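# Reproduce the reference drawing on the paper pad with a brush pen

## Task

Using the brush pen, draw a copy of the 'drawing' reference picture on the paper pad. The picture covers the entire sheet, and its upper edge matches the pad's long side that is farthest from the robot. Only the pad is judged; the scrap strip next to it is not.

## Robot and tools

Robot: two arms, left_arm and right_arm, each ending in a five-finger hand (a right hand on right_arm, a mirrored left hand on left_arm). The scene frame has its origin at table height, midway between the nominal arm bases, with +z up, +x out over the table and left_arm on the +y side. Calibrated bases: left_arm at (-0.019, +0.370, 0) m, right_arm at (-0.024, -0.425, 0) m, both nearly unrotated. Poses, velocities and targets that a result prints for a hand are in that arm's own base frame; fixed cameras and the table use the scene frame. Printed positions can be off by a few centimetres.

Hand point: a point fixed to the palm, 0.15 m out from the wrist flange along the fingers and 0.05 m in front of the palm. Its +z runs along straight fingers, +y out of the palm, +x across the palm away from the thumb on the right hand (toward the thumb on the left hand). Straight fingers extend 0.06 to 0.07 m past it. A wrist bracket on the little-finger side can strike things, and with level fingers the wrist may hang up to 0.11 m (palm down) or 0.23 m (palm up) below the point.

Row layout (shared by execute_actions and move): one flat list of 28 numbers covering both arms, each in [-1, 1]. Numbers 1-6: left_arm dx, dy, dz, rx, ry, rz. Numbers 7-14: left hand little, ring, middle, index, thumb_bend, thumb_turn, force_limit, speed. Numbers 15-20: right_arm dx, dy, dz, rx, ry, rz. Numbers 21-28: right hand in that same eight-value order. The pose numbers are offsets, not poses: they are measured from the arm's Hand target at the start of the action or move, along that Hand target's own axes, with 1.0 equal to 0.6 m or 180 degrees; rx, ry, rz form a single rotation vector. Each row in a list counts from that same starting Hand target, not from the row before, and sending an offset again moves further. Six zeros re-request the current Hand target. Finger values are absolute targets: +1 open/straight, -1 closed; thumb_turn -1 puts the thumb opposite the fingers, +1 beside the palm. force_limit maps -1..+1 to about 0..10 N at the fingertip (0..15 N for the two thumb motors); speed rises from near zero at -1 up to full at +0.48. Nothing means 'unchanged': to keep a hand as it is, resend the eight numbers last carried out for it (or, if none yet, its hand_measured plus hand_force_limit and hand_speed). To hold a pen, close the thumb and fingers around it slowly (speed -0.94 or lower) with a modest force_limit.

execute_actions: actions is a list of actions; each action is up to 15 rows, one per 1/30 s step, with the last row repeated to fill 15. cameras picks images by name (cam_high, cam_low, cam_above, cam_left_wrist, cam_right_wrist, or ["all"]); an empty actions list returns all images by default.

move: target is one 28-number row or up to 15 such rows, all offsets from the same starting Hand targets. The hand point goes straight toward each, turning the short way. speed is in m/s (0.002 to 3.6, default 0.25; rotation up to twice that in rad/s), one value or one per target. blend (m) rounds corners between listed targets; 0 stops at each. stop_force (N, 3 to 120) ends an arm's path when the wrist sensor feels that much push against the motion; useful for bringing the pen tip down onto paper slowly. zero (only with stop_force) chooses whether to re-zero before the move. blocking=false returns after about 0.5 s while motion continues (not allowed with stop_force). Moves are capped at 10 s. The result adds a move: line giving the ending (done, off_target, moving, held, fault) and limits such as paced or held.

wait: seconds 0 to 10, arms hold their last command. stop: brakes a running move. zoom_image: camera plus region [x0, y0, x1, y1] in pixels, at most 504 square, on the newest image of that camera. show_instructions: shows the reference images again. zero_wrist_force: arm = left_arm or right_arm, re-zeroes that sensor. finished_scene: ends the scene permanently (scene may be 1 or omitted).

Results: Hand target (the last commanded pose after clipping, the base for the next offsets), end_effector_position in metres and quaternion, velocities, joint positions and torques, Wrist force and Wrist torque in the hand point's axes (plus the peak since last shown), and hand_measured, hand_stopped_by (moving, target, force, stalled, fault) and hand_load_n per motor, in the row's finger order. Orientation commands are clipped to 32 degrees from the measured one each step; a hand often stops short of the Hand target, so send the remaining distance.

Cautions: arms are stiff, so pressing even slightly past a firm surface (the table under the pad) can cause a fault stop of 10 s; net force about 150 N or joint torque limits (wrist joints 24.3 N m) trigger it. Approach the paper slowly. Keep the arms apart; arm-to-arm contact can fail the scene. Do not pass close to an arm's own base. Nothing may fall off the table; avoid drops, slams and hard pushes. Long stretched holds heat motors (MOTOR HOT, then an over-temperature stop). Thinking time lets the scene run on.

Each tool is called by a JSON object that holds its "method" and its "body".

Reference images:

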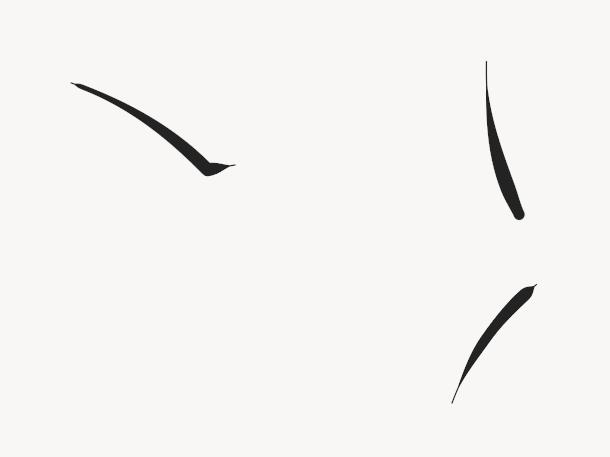

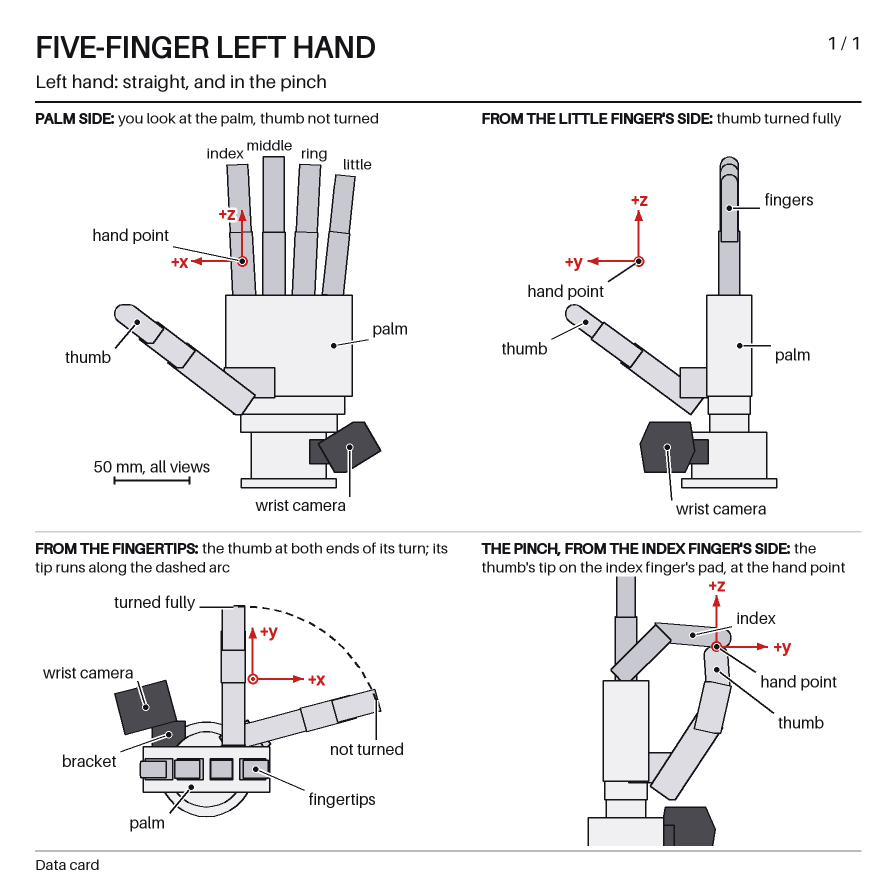

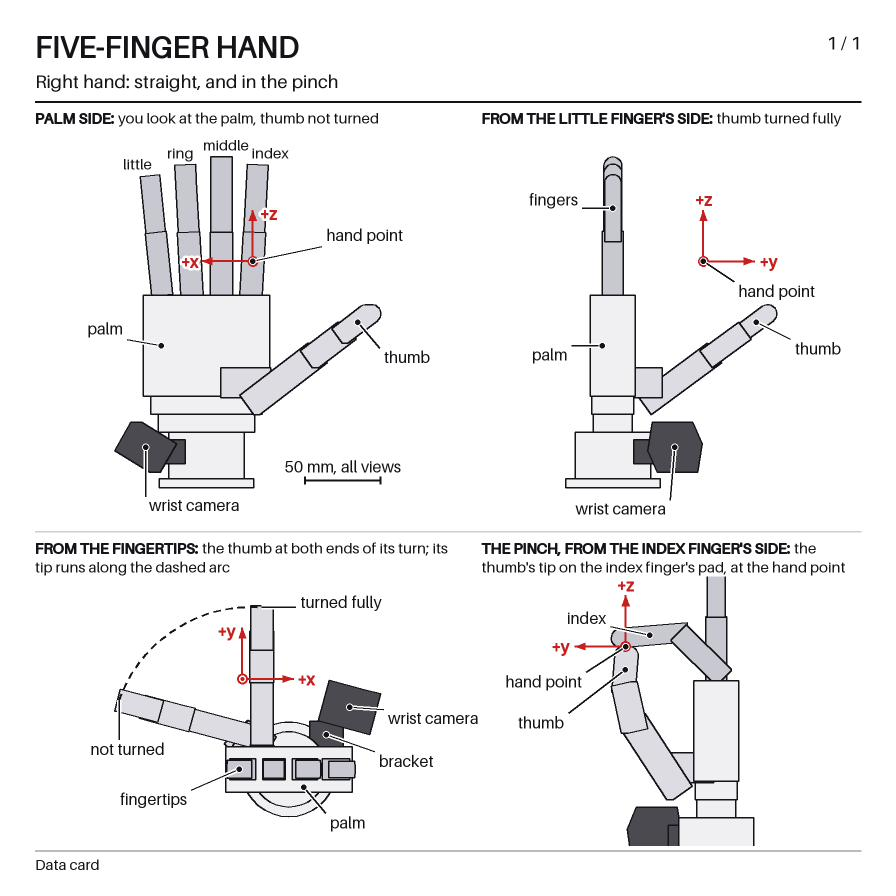

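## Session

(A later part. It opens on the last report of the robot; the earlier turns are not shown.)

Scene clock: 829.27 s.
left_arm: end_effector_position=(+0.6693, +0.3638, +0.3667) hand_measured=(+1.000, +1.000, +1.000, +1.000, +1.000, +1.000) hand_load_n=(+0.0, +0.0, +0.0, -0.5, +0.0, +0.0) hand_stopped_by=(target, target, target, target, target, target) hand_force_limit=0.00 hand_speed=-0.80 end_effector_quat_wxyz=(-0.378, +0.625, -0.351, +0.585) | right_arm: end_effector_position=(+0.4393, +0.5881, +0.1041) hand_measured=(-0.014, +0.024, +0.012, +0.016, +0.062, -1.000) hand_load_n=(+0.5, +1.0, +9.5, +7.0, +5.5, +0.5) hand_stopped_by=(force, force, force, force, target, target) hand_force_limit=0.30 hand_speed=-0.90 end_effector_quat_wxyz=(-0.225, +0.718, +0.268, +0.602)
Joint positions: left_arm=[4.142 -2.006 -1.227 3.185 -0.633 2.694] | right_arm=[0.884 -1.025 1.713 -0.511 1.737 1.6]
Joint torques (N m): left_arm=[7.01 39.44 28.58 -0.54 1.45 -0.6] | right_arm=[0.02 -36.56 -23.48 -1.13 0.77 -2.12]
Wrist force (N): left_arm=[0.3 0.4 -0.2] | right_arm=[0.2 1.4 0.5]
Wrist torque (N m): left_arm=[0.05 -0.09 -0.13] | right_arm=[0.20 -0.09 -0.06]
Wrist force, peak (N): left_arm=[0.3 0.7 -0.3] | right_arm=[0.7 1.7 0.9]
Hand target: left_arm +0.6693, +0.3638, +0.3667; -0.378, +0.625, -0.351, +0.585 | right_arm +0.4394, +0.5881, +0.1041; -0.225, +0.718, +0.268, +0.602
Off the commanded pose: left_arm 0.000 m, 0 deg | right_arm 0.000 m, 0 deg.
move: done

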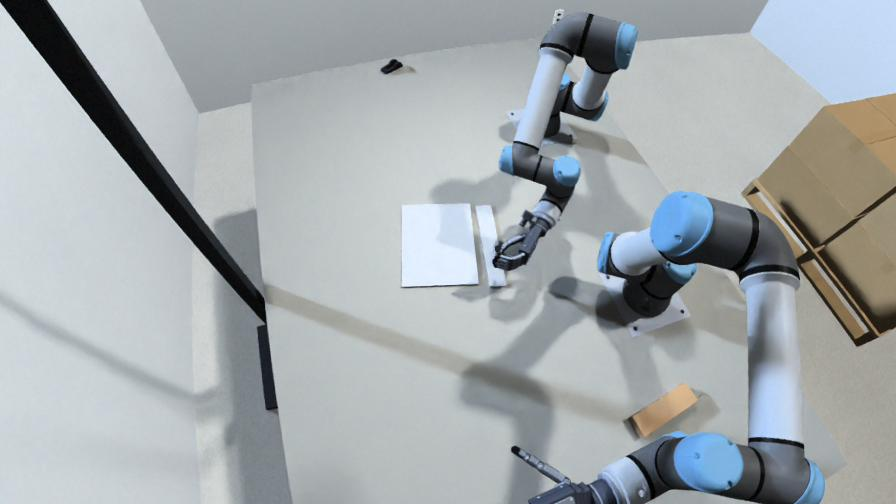

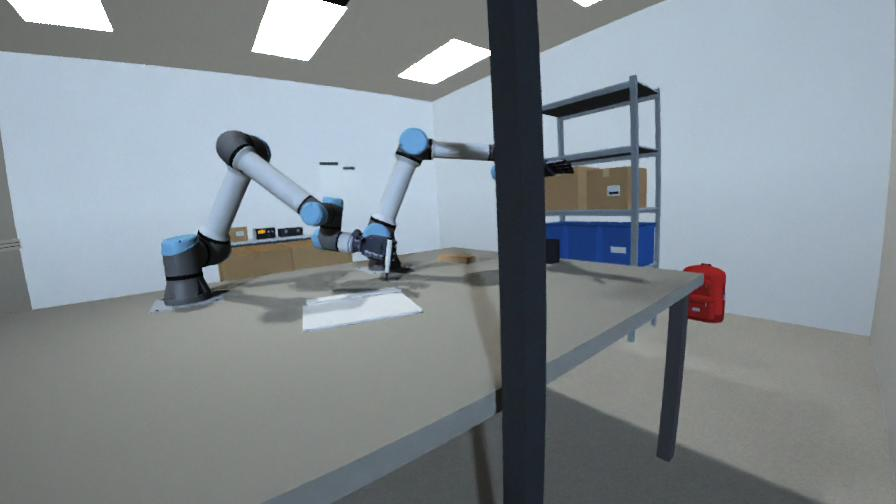

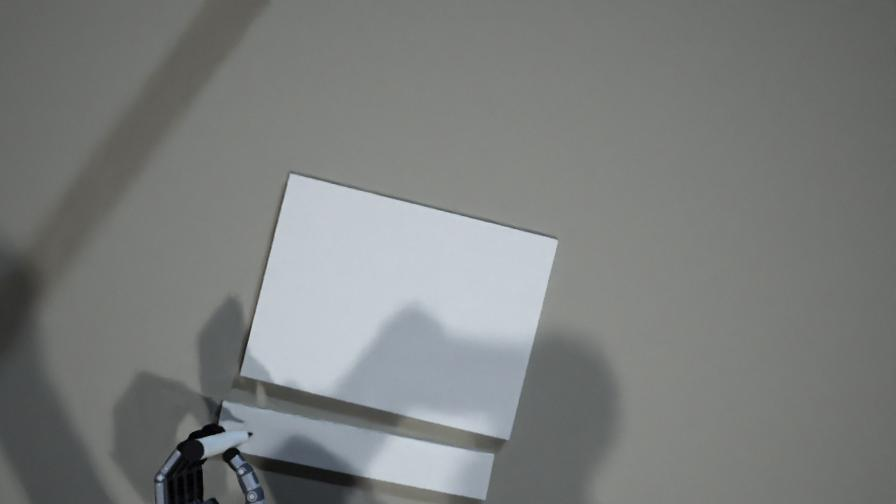

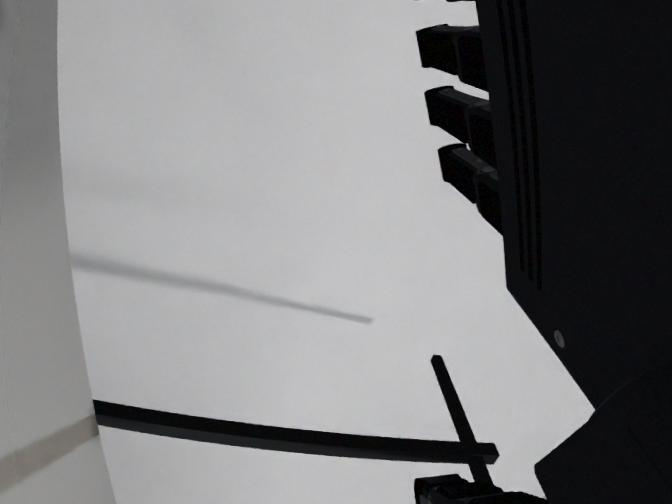

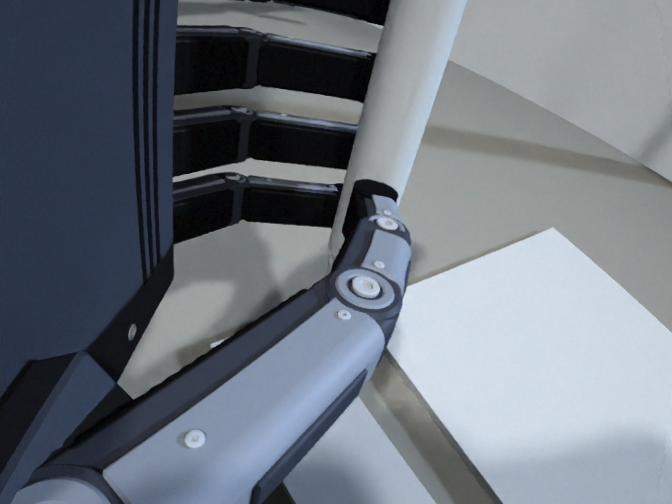

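{"method": "move", "body": {"target": [0,0,0,0,0,0,1,1,1,1,1,1,0,-0.8,-0.0361,0,0.0064,0,0,0,-0.4,-0.4,-0.5,-0.5,0.06,-1,0.3,-0.9], "speed": 0.03, "stop_force": 3, "cameras": ["cam_low","cam_above","cam_high"]}}

{"method": "zoom_image", "body": {"camera": "cam_low", "region": [340, 240, 440, 320]}}

{"method": "zoom_image", "body": {"camera": "cam_above", "region": [170, 370, 310, 490]}}

Scene clock: 849.70 s.
left_arm: end_effector_position=(+0.6693, +0.3638, +0.3667) hand_measured=(+1.000, +1.000, +1.000, +1.000, +1.000, +1.000) hand_load_n=(+0.5, +0.0, +0.0, +0.0, +0.0, +0.0) hand_stopped_by=(target, target, target, target, target, target) hand_force_limit=0.00 hand_speed=-0.80 end_effector_quat_wxyz=(-0.378, +0.625, -0.351, +0.585) | right_arm: end_effector_position=(+0.4394, +0.5881, +0.0821) hand_measured=(-0.014, +0.024, +0.012, +0.016, +0.062, -1.000) hand_load_n=(+0.5, +1.0, +9.5, +7.0, +5.5, +0.5) hand_stopped_by=(force, force, force, force, target, target) hand_force_limit=0.30 hand_speed=-0.90 end_effector_quat_wxyz=(-0.225, +0.718, +0.268, +0.602)
Joint positions: left_arm=[4.142 -2.006 -1.227 3.185 -0.633 2.694] | right_arm=[0.884 -0.99 1.727 -0.559 1.737 1.6]
Joint torques (N m): left_arm=[6.38 38.92 28.37 -0.51 1.13 -0.81] | right_arm=[7.96 -45.99 -24.51 0.94 0.23 1.46]
Wrist force (N): left_arm=[0.3 0.4 -0.3] | right_arm=[0.4 1.2 0.4]
Wrist torque (N m): left_arm=[0.07 -0.09 -0.13] | right_arm=[0.16 -0.13 -0.05]
Wrist force, peak (N): left_arm=[0.2 0.7 -0.4] | right_arm=[0.5 1.7 0.5]
Hand target: left_arm +0.6693, +0.3638, +0.3667; -0.378, +0.625, -0.351, +0.585 | right_arm +0.4394, +0.5881, +0.0821; -0.225, +0.718, +0.268, +0.602
Off the commanded pose: left_arm 0.000 m, 0 deg | right_arm 0.000 m, 0 deg.
move: done
Images, in order (width x height): cam_high 896x504, cam_low 896x504, cam_above 896x504.

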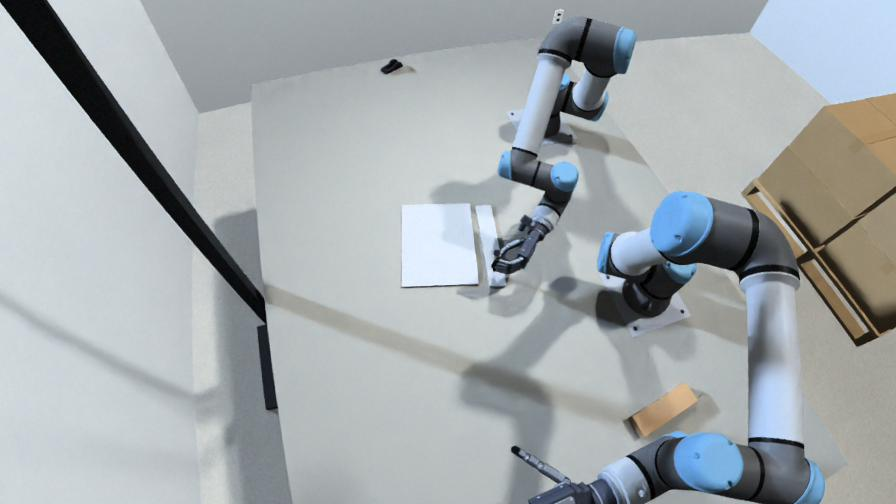

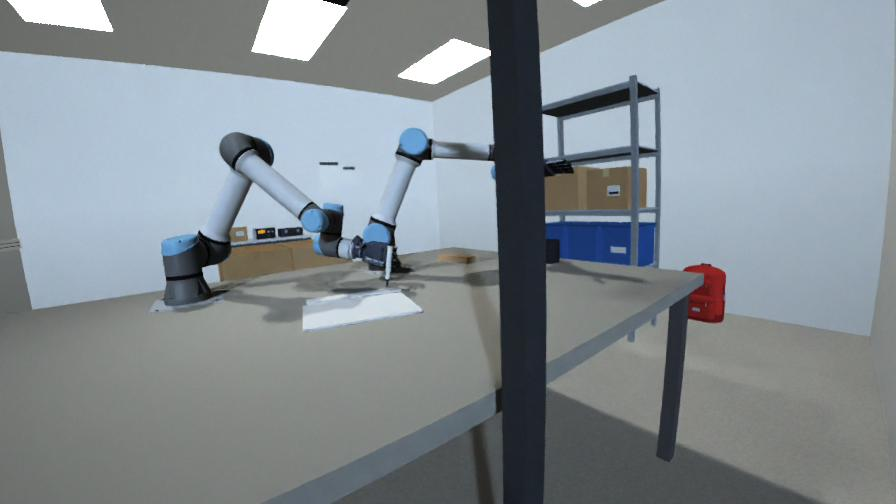

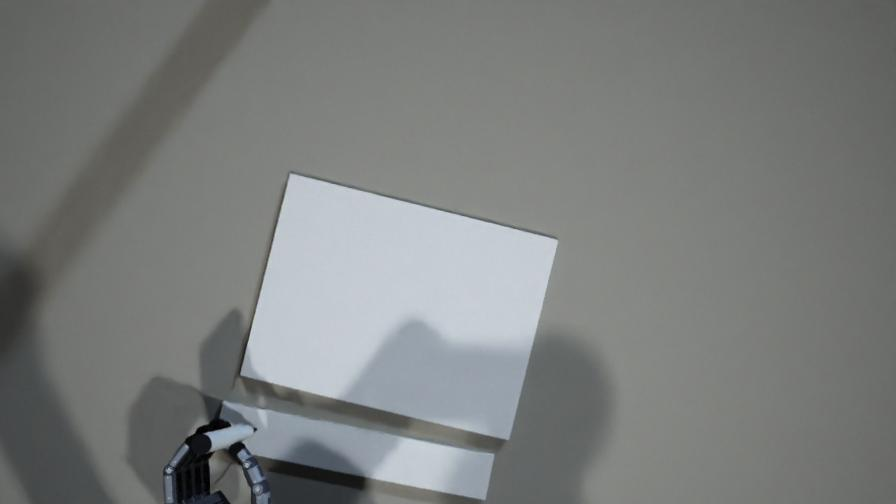

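Scaled by 5.040 from the camera's 896x504 image, which has a finer 1280x720 frame.

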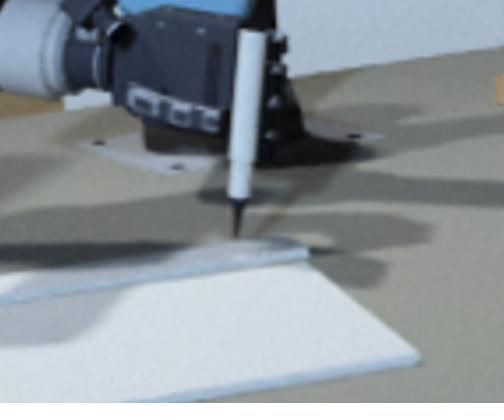

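Scaled by 3.600 from the camera's 896x504 image, which has a finer 1280x720 frame.

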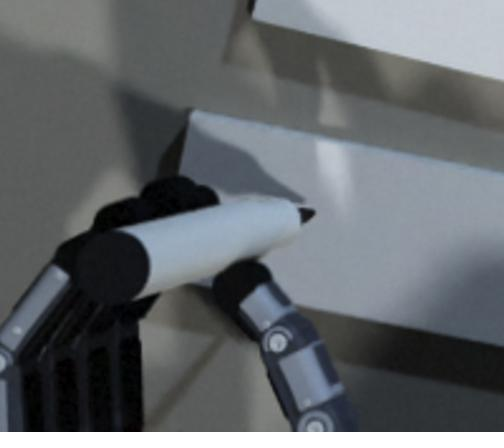

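{"method": "move", "body": {"target": [0,0,0,0,0,0,1,1,1,1,1,1,0,-0.8,-0.0475,0.1029,-0.1248,0,0,0,-0.4,-0.4,-0.5,-0.5,0.06,-1,0.3,-0.9], "speed": 0.04, "stop_force": 4, "cameras": ["cam_low","cam_above"]}}

{"method": "zoom_image", "body": {"camera": "cam_low", "region": [320, 240, 440, 320]}}

{"method": "zoom_image", "body": {"camera": "cam_above", "region": [200, 380, 410, 504]}}

Scene clock: 867.70 s.
left_arm: end_effector_position=(+0.6693, +0.3638, +0.3667) hand_measured=(+1.000, +1.000, +1.000, +1.000, +1.000, +1.000) hand_load_n=(+0.0, +0.0, +0.0, +0.0, +0.0, -0.5) hand_stopped_by=(target, target, target, target, target, target) hand_force_limit=0.00 hand_speed=-0.80 end_effector_quat_wxyz=(-0.378, +0.625, -0.351, +0.585) | right_arm: end_effector_position=(+0.4204, +0.4899, +0.0671) hand_measured=(-0.014, +0.024, +0.012, +0.016, +0.062, -1.000) hand_load_n=(+0.5, +1.0, +9.5, +7.0, +6.0, +0.5) hand_stopped_by=(force, force, force, force, target, target) hand_force_limit=0.30 hand_speed=-0.90 end_effector_quat_wxyz=(-0.225, +0.718, +0.268, +0.602)
Joint positions: left_arm=[4.142 -2.006 -1.227 3.185 -0.633 2.694] | right_arm=[0.768 -1.133 2.037 -0.728 1.623 1.58]
Joint torques (N m): left_arm=[6.37 37.75 29.11 -0.57 1.47 -0.49] | right_arm=[10.61 -24.55 -21.75 0.89 1.23 2]
Wrist force (N): left_arm=[0.3 0.6 -0.2] | right_arm=[0.6 1.1 0.4]
Wrist torque (N m): left_arm=[0.08 -0.09 -0.13] | right_arm=[0.15 -0.13 0.01]
Wrist force, peak (N): left_arm=[0.3 0.6 -0.4] | right_arm=[0.3 1.7 0.5]
Hand target: left_arm +0.6693, +0.3638, +0.3667; -0.378, +0.625, -0.351, +0.585 | right_arm +0.4204, +0.4899, +0.0671; -0.225, +0.718, +0.268, +0.602
Off the commanded pose: left_arm 0.000 m, 0 deg | right_arm 0.000 m, 0 deg.
move: done
Images, in order (width x height): cam_low 896x504, cam_above 896x504.

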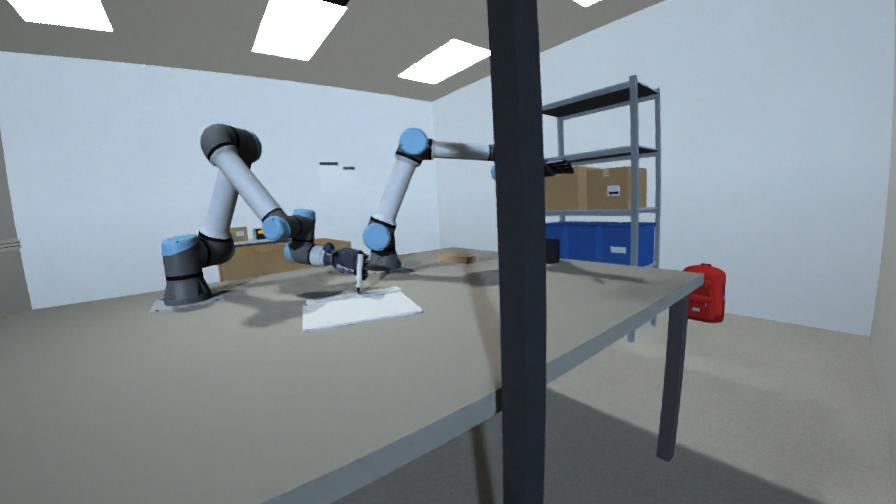

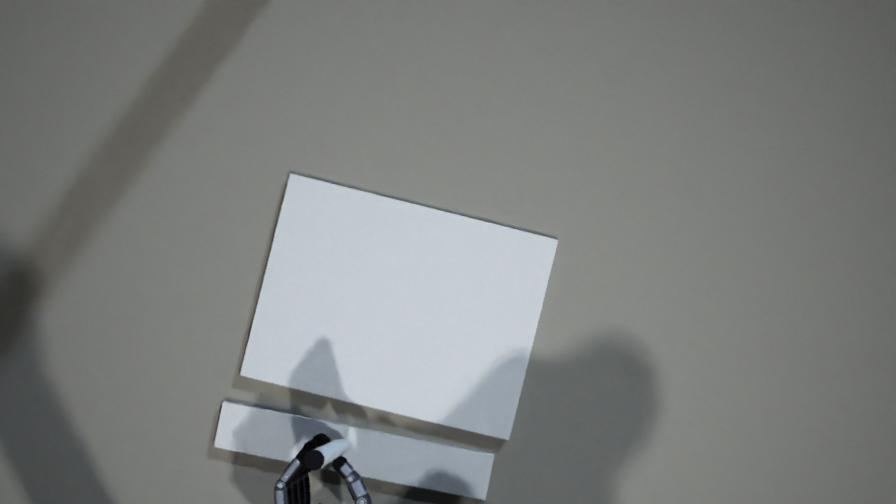

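Scaled by 4.200 from the camera's 896x504 image, which has a finer 1280x720 frame.

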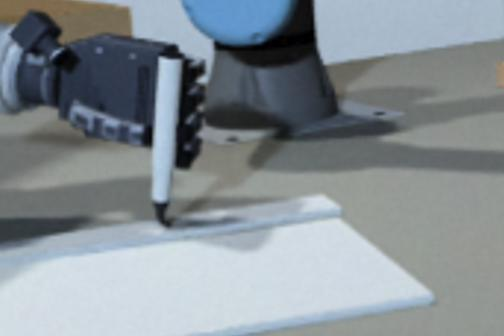

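Scaled by 2.400 from the camera's 896x504 image, which has a finer 1280x720 frame.

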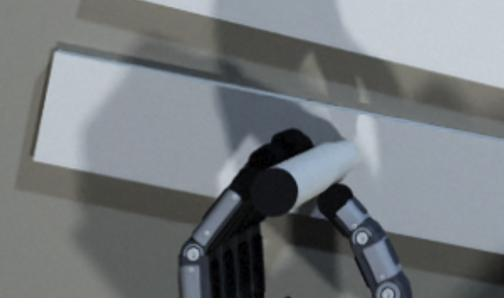

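{"method": "move", "body": {"target": [[0,0,0,0,0,0,1,1,1,1,1,1,0,-0.8,0.0328,0,-0.0058,0,0,0,-0.4,-0.4,-0.5,-0.5,0.06,-1,0.3,-0.9],[0,0,0,0,0,0,1,1,1,1,1,1,0,-0.8,0.064,0,-0.213,0,0,0,-0.4,-0.4,-0.5,-0.5,0.06,-1,0.3,-0.9]], "speed": [0.1,0.25], "blend": [0.005,0], "cameras": ["cam_low","cam_above","cam_high"]}}

{"method": "zoom_image", "body": {"camera": "cam_above", "region": [200, 380, 410, 504]}}

{"method": "zoom_image", "body": {"camera": "cam_high", "region": [390, 190, 520, 300]}}

Scene clock: 880.97 s.
left_arm: end_effector_position=(+0.6693, +0.3638, +0.3667) hand_measured=(+1.000, +1.000, +1.000, +1.000, +1.000, +1.000) hand_load_n=(+0.0, -0.5, +0.0, +0.0, +0.0, +0.0) hand_stopped_by=(target, target, target, target, target, target) hand_force_limit=0.00 hand_speed=-0.80 end_effector_quat_wxyz=(-0.378, +0.625, -0.351, +0.585) | right_arm: end_effector_position=(+0.3304, +0.4119, +0.1273) hand_measured=(-0.014, +0.024, +0.012, +0.016, +0.062, -1.000) hand_load_n=(+0.5, +1.0, +9.5, +7.0, +5.5, +0.5) hand_stopped_by=(force, force, force, force, target, target) hand_force_limit=0.30 hand_speed=-0.90 end_effector_quat_wxyz=(-0.225, +0.718, +0.268, +0.602)
Joint positions: left_arm=[4.142 -2.006 -1.227 3.185 -0.633 2.694] | right_arm=[0.79 -1.48 2.298 -0.642 1.645 1.584]
Joint torques (N m): left_arm=[6.96 36.25 29.19 -0.61 1.12 -0.52] | right_arm=[-9.63 -25.72 -7.78 -2.78 -1.43 0.44]
Wrist force (N): left_arm=[0.2 0.4 -0.2] | right_arm=[0.2 1.1 0.4]
Wrist torque (N m): left_arm=[0.06 -0.07 -0.14] | right_arm=[0.16 -0.09 -0.08]
Wrist force, peak (N): left_arm=[0.3 0.7 -0.5] | right_arm=[0.9 1.1 2.3]
Hand target: left_arm +0.6693, +0.3638, +0.3667; -0.378, +0.625, -0.351, +0.585 | right_arm +0.3304, +0.4118, +0.1273; -0.225, +0.718, +0.268, +0.602
Off the commanded pose: left_arm 0.000 m, 0 deg | right_arm 0.000 m, 0 deg.
move: done
Images, in order (width x height): cam_high 896x504, cam_low 896x504, cam_above 896x504.

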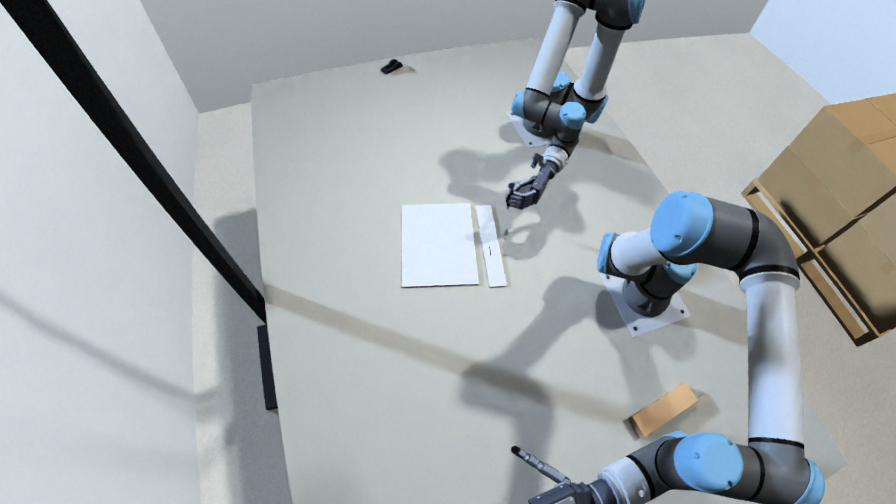

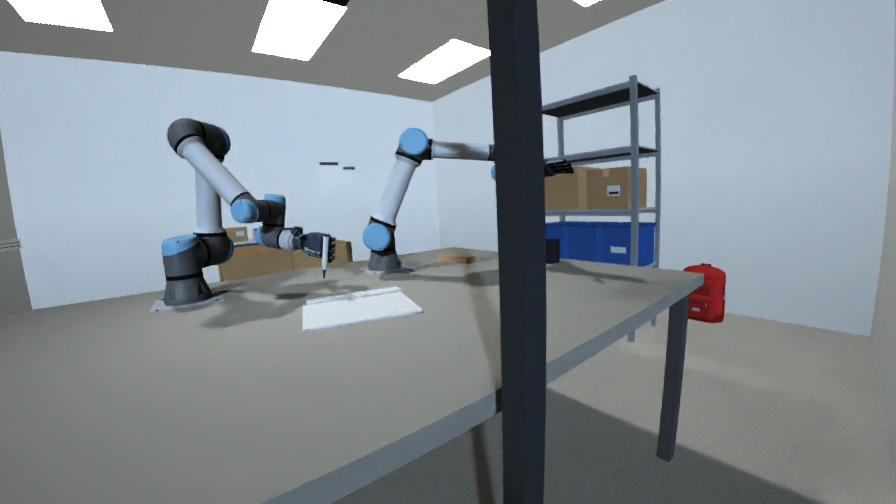

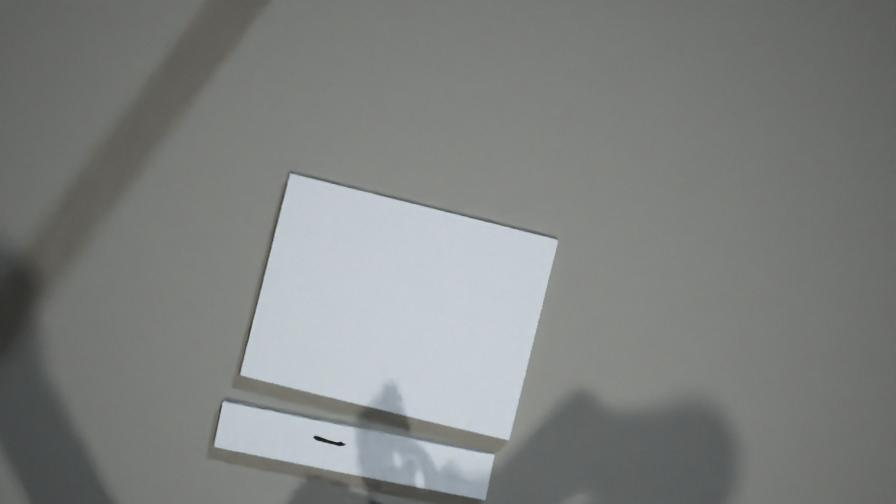

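Scaled by 2.400 from the camera's 896x504 image, which has a finer 1280x720 frame.

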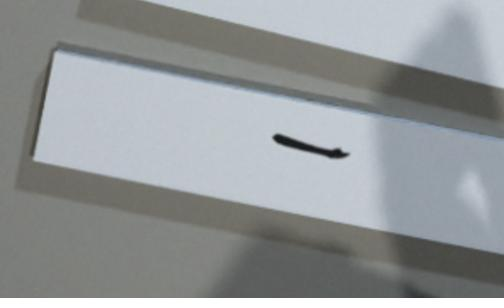

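Scaled by 3.877 from the camera's 896x504 image, which has a finer 1280x720 frame.

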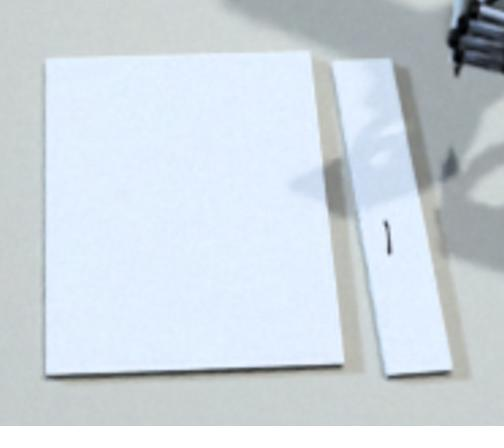

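{"method": "zoom_image", "body": {"camera": "cam_above", "region": [300, 420, 370, 460]}}

Scaled by 7.200 from the camera's 896x504 image, which has a finer 1280x720 frame.

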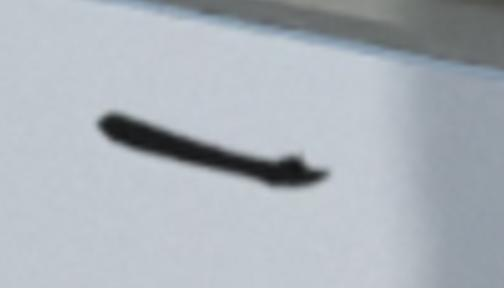

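{"method": "move", "body": {"target": [0,0,0,0,0,0,1,1,1,1,1,1,0,-0.8,-0.0066,-0.1216,0.3836,0,0,0,-0.4,-0.4,-0.5,-0.5,0.06,-1,0.3,-0.9], "speed": 0.25}}

{"method": "move", "body": {"target": [[0,0,0,0,0,0,1,1,1,1,1,1,0,-0.8,-0.0197,0,0.0035,0,0,0,-0.4,-0.4,-0.5,-0.5,0.06,-1,0.3,-0.9],[0,0,0,0,0,0,1,1,1,1,1,1,0,-0.8,-0.0258,0.0278,-0.0313,0,0,0,-0.4,-0.4,-0.5,-0.5,0.06,-1,0.3,-0.9],[0,0,0,0,0,0,1,1,1,1,1,1,0,-0.8,-0.0061,0.0278,-0.0348,0,0,0,-0.4,-0.4,-0.5,-0.5,0.06,-1,0.3,-0.9],[0,0,0,0,0,0,1,1,1,1,1,1,0,-0.8,-0.0091,0.0413,-0.0516,0,0,0,-0.4,-0.4,-0.5,-0.5,0.06,-1,0.3,-0.9],[0,0,0,0,0,0,1,1,1,1,1,1,0,-0.8,-0.0321,0.0413,-0.0475,0,0,0,-0.4,-0.4,-0.5,-0.5,0.06,-1,0.3,-0.9],[0,0,0,0,0,0,1,1,1,1,1,1,0,-0.8,-0.0383,0.0691,-0.0823,0,0,0,-0.4,-0.4,-0.5,-0.5,0.06,-1,0.3,-0.9],[0,0,0,0,0,0,1,1,1,1,1,1,0,-0.8,-0.0153,0.0691,-0.0864,0,0,0,-0.4,-0.4,-0.5,-0.5,0.06,-1,0.3,-0.9],[0,0,0,0,0,0,1,1,1,1,1,1,0,-0.8,-0.0043,-0.0315,-0.0245,0,0,0,-0.4,-0.4,-0.5,-0.5,0.06,-1,0.3,-0.9],[0,0,0,0,0,0,1,1,1,1,1,1,0,-0.8,-0.0207,-0.0315,-0.0216,0,0,0,-0.4,-0.4,-0.5,-0.5,0.06,-1,0.3,-0.9],[0,0,0,0,0,0,1,1,1,1,1,1,0,-0.8,-0.0335,-0.0037,-0.0552,0,0,0,-0.4,-0.4,-0.5,-0.5,0.06,-1,0.3,-0.9],[0,0,0,0,0,0,1,1,1,1,1,1,0,-0.8,-0.0105,-0.0037,-0.0593,0,0,0,-0.4,-0.4,-0.5,-0.5,0.06,-1,0.3,-0.9],[0,0,0,0,0,0,1,1,1,1,1,1,0,-0.8,-0.0134,0.0098,-0.0761,0,0,0,-0.4,-0.4,-0.5,-0.5,0.06,-1,0.3,-0.9],[0,0,0,0,0,0,1,1,1,1,1,1,0,-0.8,-0.0364,0.0098,-0.072,0,0,0,-0.4,-0.4,-0.5,-0.5,0.06,-1,0.3,-0.9],[0,0,0,0,0,0,1,1,1,1,1,1,0,-0.8,-0.0378,0.046,-0.1183,0,0,0,-0.4,-0.4,-0.5,-0.5,0.06,-1,0.3,-0.9],[0,0,0,0,0,0,1,1,1,1,1,1,0,-0.8,0.0114,0.046,-0.127,0,0,0,-0.4,-0.4,-0.5,-0.5,0.06,-1,0.3,-0.9]], "speed": [0.06,0.06,0.1,0.15,0.06,0.06,0.1,0.2,0.06,0.06,0.1,0.15,0.06,0.06,0.15], "blend": [0,0,0.003,0.003,0,0,0.003,0.003,0,0,0.003,0.003,0,0,0]}}

Scene clock: 1024.87 s.
left_arm: end_effector_position=(+0.6693, +0.3638, +0.3667) hand_measured=(+1.000, +1.000, +1.000, +1.000, +1.000, +1.000) hand_load_n=(+0.0, +0.0, +0.0, +0.0, +0.0, +0.0) hand_stopped_by=(target, target, target, target, target, target) hand_force_limit=0.00 hand_speed=-0.80 end_effector_quat_wxyz=(-0.378, +0.625, -0.351, +0.585) | right_arm: end_effector_position=(+0.4531, +0.6150, +0.0832) hand_measured=(-0.014, +0.024, +0.012, +0.016, +0.062, -1.000) hand_load_n=(+0.5, +1.0, +9.5, +7.0, +6.0, +0.5) hand_stopped_by=(force, force, force, force, target, target) hand_force_limit=0.30 hand_speed=-0.90 end_effector_quat_wxyz=(-0.225, +0.718, +0.268, +0.602)
Joint positions: left_arm=[4.142 -2.006 -1.227 3.185 -0.633 2.694] | right_arm=[0.895 -0.936 1.625 -0.511 1.749 1.603]
Joint torques (N m): left_arm=[6.17 34.8 27.78 -0.39 1.1 -0.28] | right_arm=[-9 -35 -24.73 -1.78 -1.34 0.75]
Wrist force (N): left_arm=[0.2 0.5 -0.4] | right_arm=[0.4 1.4 0.4]
Wrist torque (N m): left_arm=[0.08 -0.08 -0.13] | right_arm=[0.19 -0.11 -0.07]
Wrist force, peak (N): left_arm=[0.4 0.8 -0.2] | right_arm=[0.4 0.6 2.5]
Hand target: left_arm +0.6693, +0.3638, +0.3667; -0.378, +0.625, -0.351, +0.585 | right_arm +0.4532, +0.6150, +0.0832; -0.225, +0.718, +0.268, +0.602
Off the commanded pose: left_arm 0.000 m, 0 deg | right_arm 0.000 m, 0 deg.
move: done

Scene clock: 1031.03 s.
left_arm: end_effector_position=(+0.6693, +0.3638, +0.3667) hand_measured=(+1.000, +1.000, +1.000, +1.000, +1.000, +1.000) hand_load_n=(+0.0, +0.0, -0.5, +0.0, +0.0, +0.0) hand_stopped_by=(target, target, target, target, target, target) hand_force_limit=0.00 hand_speed=-0.80 end_effector_quat_wxyz=(-0.378, +0.625, -0.351, +0.585) | right_arm: end_effector_position=(+0.4156, +0.5458, +0.1032) hand_measured=(-0.014, +0.024, +0.012, +0.016, +0.062, -1.000) hand_load_n=(+0.5, +1.0, +9.5, +7.0, +6.0, +0.5) hand_stopped_by=(force, force, force, force, target, target) hand_force_limit=0.30 hand_speed=-0.90 end_effector_quat_wxyz=(-0.225, +0.718, +0.268, +0.602)
Joint positions: left_arm=[4.142 -2.006 -1.227 3.185 -0.633 2.694] | right_arm=[0.865 -1.114 1.868 -0.577 1.719 1.597]
Joint torques (N m): left_arm=[6.44 33.54 28.74 -0.32 0.9 -0.41] | right_arm=[11.32 -42.17 -9.8 0.36 1.17 1.79]
Wrist force (N): left_arm=[0.1 0.5 -0.3] | right_arm=[0.3 0.9 0.5]
Wrist torque (N m): left_arm=[0.08 -0.06 -0.15] | right_arm=[0.10 -0.13 -0.01]
Wrist force, peak (N): left_arm=[0.3 0.7 -0.6] | right_arm=[1.0 3.1 -0.6]
Hand target: left_arm +0.6693, +0.3638, +0.3667; -0.378, +0.625, -0.351, +0.585 | right_arm +0.4156, +0.5457, +0.1032; -0.225, +0.718, +0.268, +0.602
Off the commanded pose: left_arm 0.000 m, 0 deg | right_arm 0.000 m, 0 deg.
move: done

{"method": "move", "body": {"target": [0,0,0,0,0,0,1,1,1,1,1,1,0,-0.8,-0.0097,0.0528,-0.2466,0,0,0,-0.4,-0.4,-0.5,-0.5,0.06,-1,0.3,-0.9], "speed": 0.25, "cameras": ["cam_low","cam_above"]}}

{"method": "zoom_image", "body": {"camera": "cam_above", "region": [205, 385, 355, 485]}}

{"method": "zoom_image", "body": {"camera": "cam_above", "region": [215, 395, 315, 465]}}

Scene clock: 1040.30 s.
left_arm: end_effector_position=(+0.6693, +0.3638, +0.3667) hand_measured=(+1.000, +1.000, +1.000, +1.000, +1.000, +1.000) hand_load_n=(+0.0, -0.5, +0.0, +0.0, +0.0, -0.5) hand_stopped_by=(target, target, target, target, target, target) hand_force_limit=0.00 hand_speed=-0.80 end_effector_quat_wxyz=(-0.378, +0.625, -0.351, +0.585) | right_arm: end_effector_position=(+0.3256, +0.4257, +0.1233) hand_measured=(-0.014, +0.024, +0.012, +0.016, +0.062, -1.000) hand_load_n=(+0.5, +1.0, +10.0, +7.0, +6.0, +0.5) hand_stopped_by=(force, force, force, force, target, target) hand_force_limit=0.30 hand_speed=-0.90 end_effector_quat_wxyz=(-0.225, +0.718, +0.268, +0.602)
Joint positions: left_arm=[4.142 -2.006 -1.227 3.185 -0.633 2.694] | right_arm=[0.834 -1.444 2.27 -0.65 1.688 1.592]
Joint torques (N m): left_arm=[5.38 33.49 29.49 -0.34 0.8 -0.3] | right_arm=[10.95 -27.22 -7.12 -1.47 1.49 0.22]
Wrist force (N): left_arm=[0.2 0.6 -0.2] | right_arm=[0.2 1.2 0.5]
Wrist torque (N m): left_arm=[0.08 -0.08 -0.14] | right_arm=[0.16 -0.11 -0.01]
Wrist force, peak (N): left_arm=[0.1 0.7 -0.5] | right_arm=[0.2 0.7 2.2]
Hand target: left_arm +0.6693, +0.3638, +0.3667; -0.378, +0.625, -0.351, +0.585 | right_arm +0.3255, +0.4257, +0.1233; -0.225, +0.718, +0.268, +0.602
Off the commanded pose: left_arm 0.000 m, 0 deg | right_arm 0.000 m, 0 deg.
move: done
Images, in order (width x height): cam_low 896x504, cam_above 896x504.

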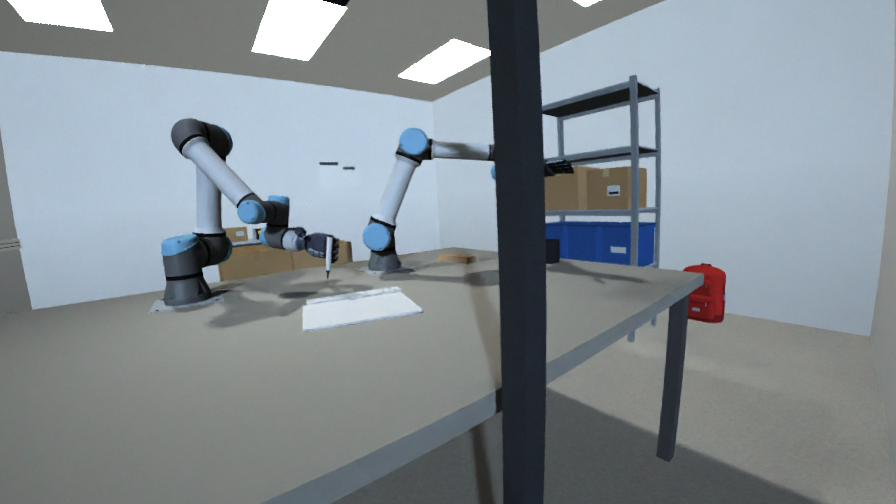

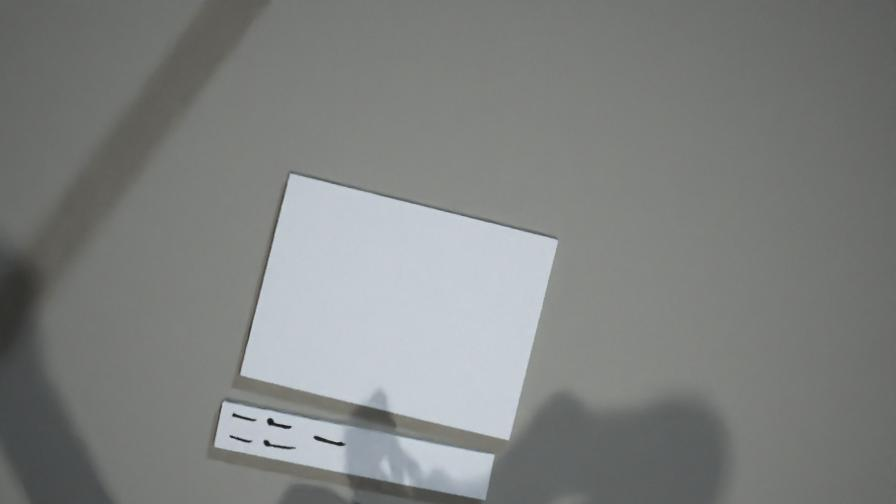

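Scaled by 3.360 from the camera's 896x504 image, which has a finer 1280x720 frame.

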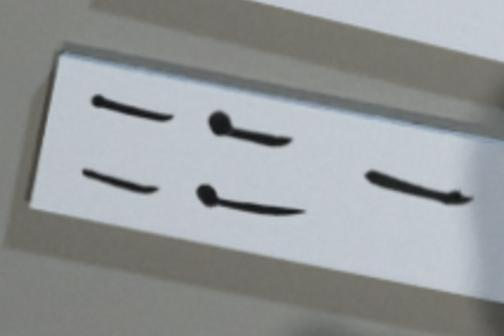

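Scaled by 5.040 from the camera's 896x504 image, which has a finer 1280x720 frame.

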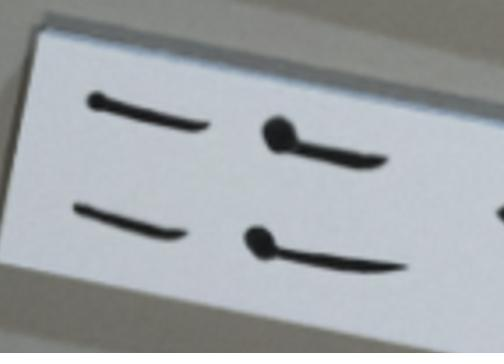

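{"method": "show_instructions", "body": {}}

Reference images for this scene: drawing, FIVE-FINGER LEFT HAND page 1, FIVE-FINGER HAND page 1.

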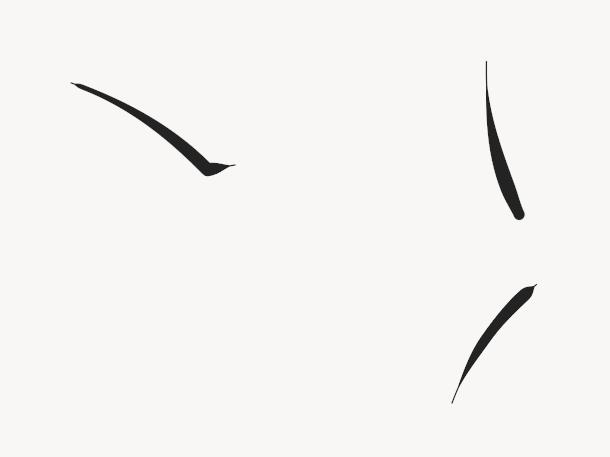

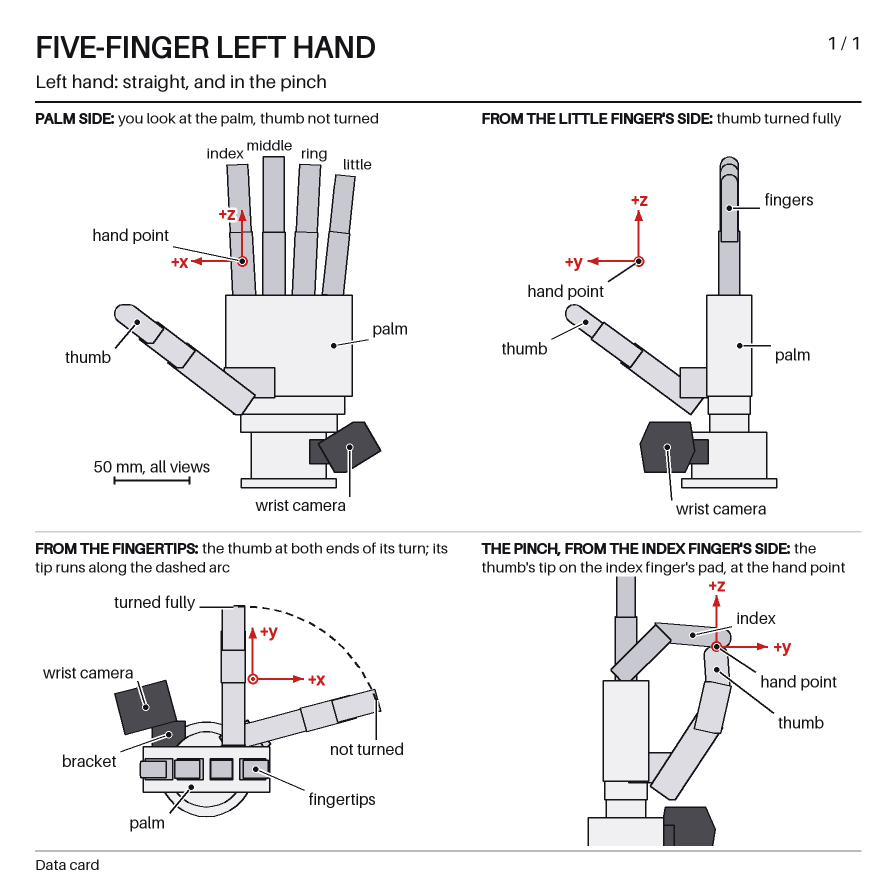

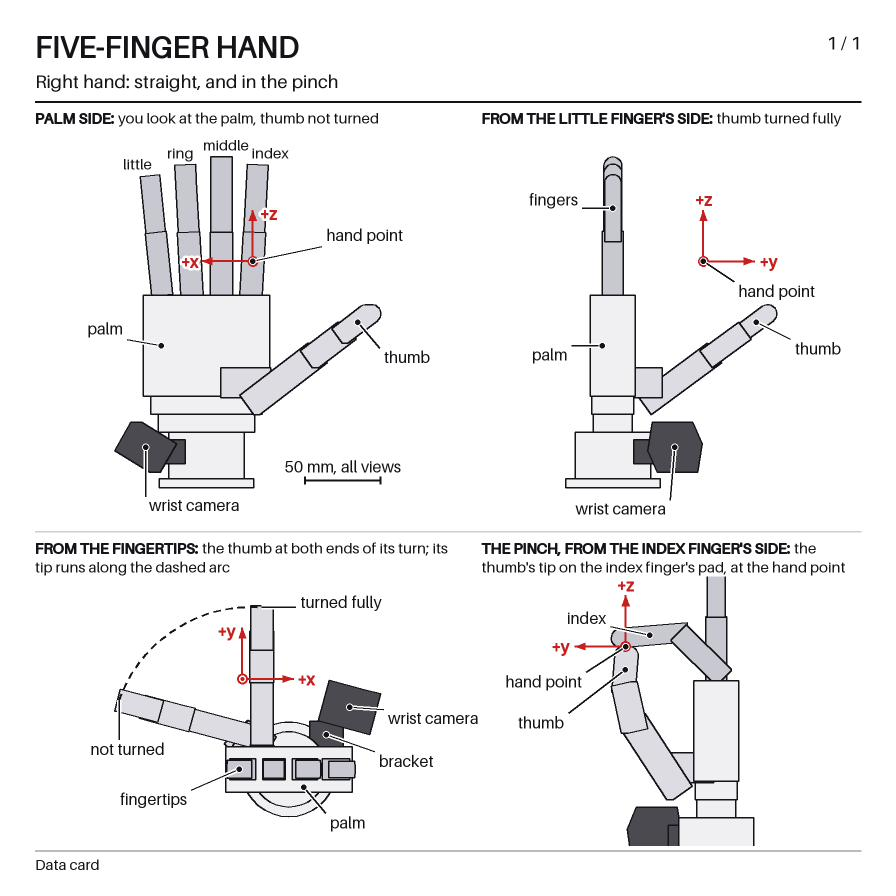

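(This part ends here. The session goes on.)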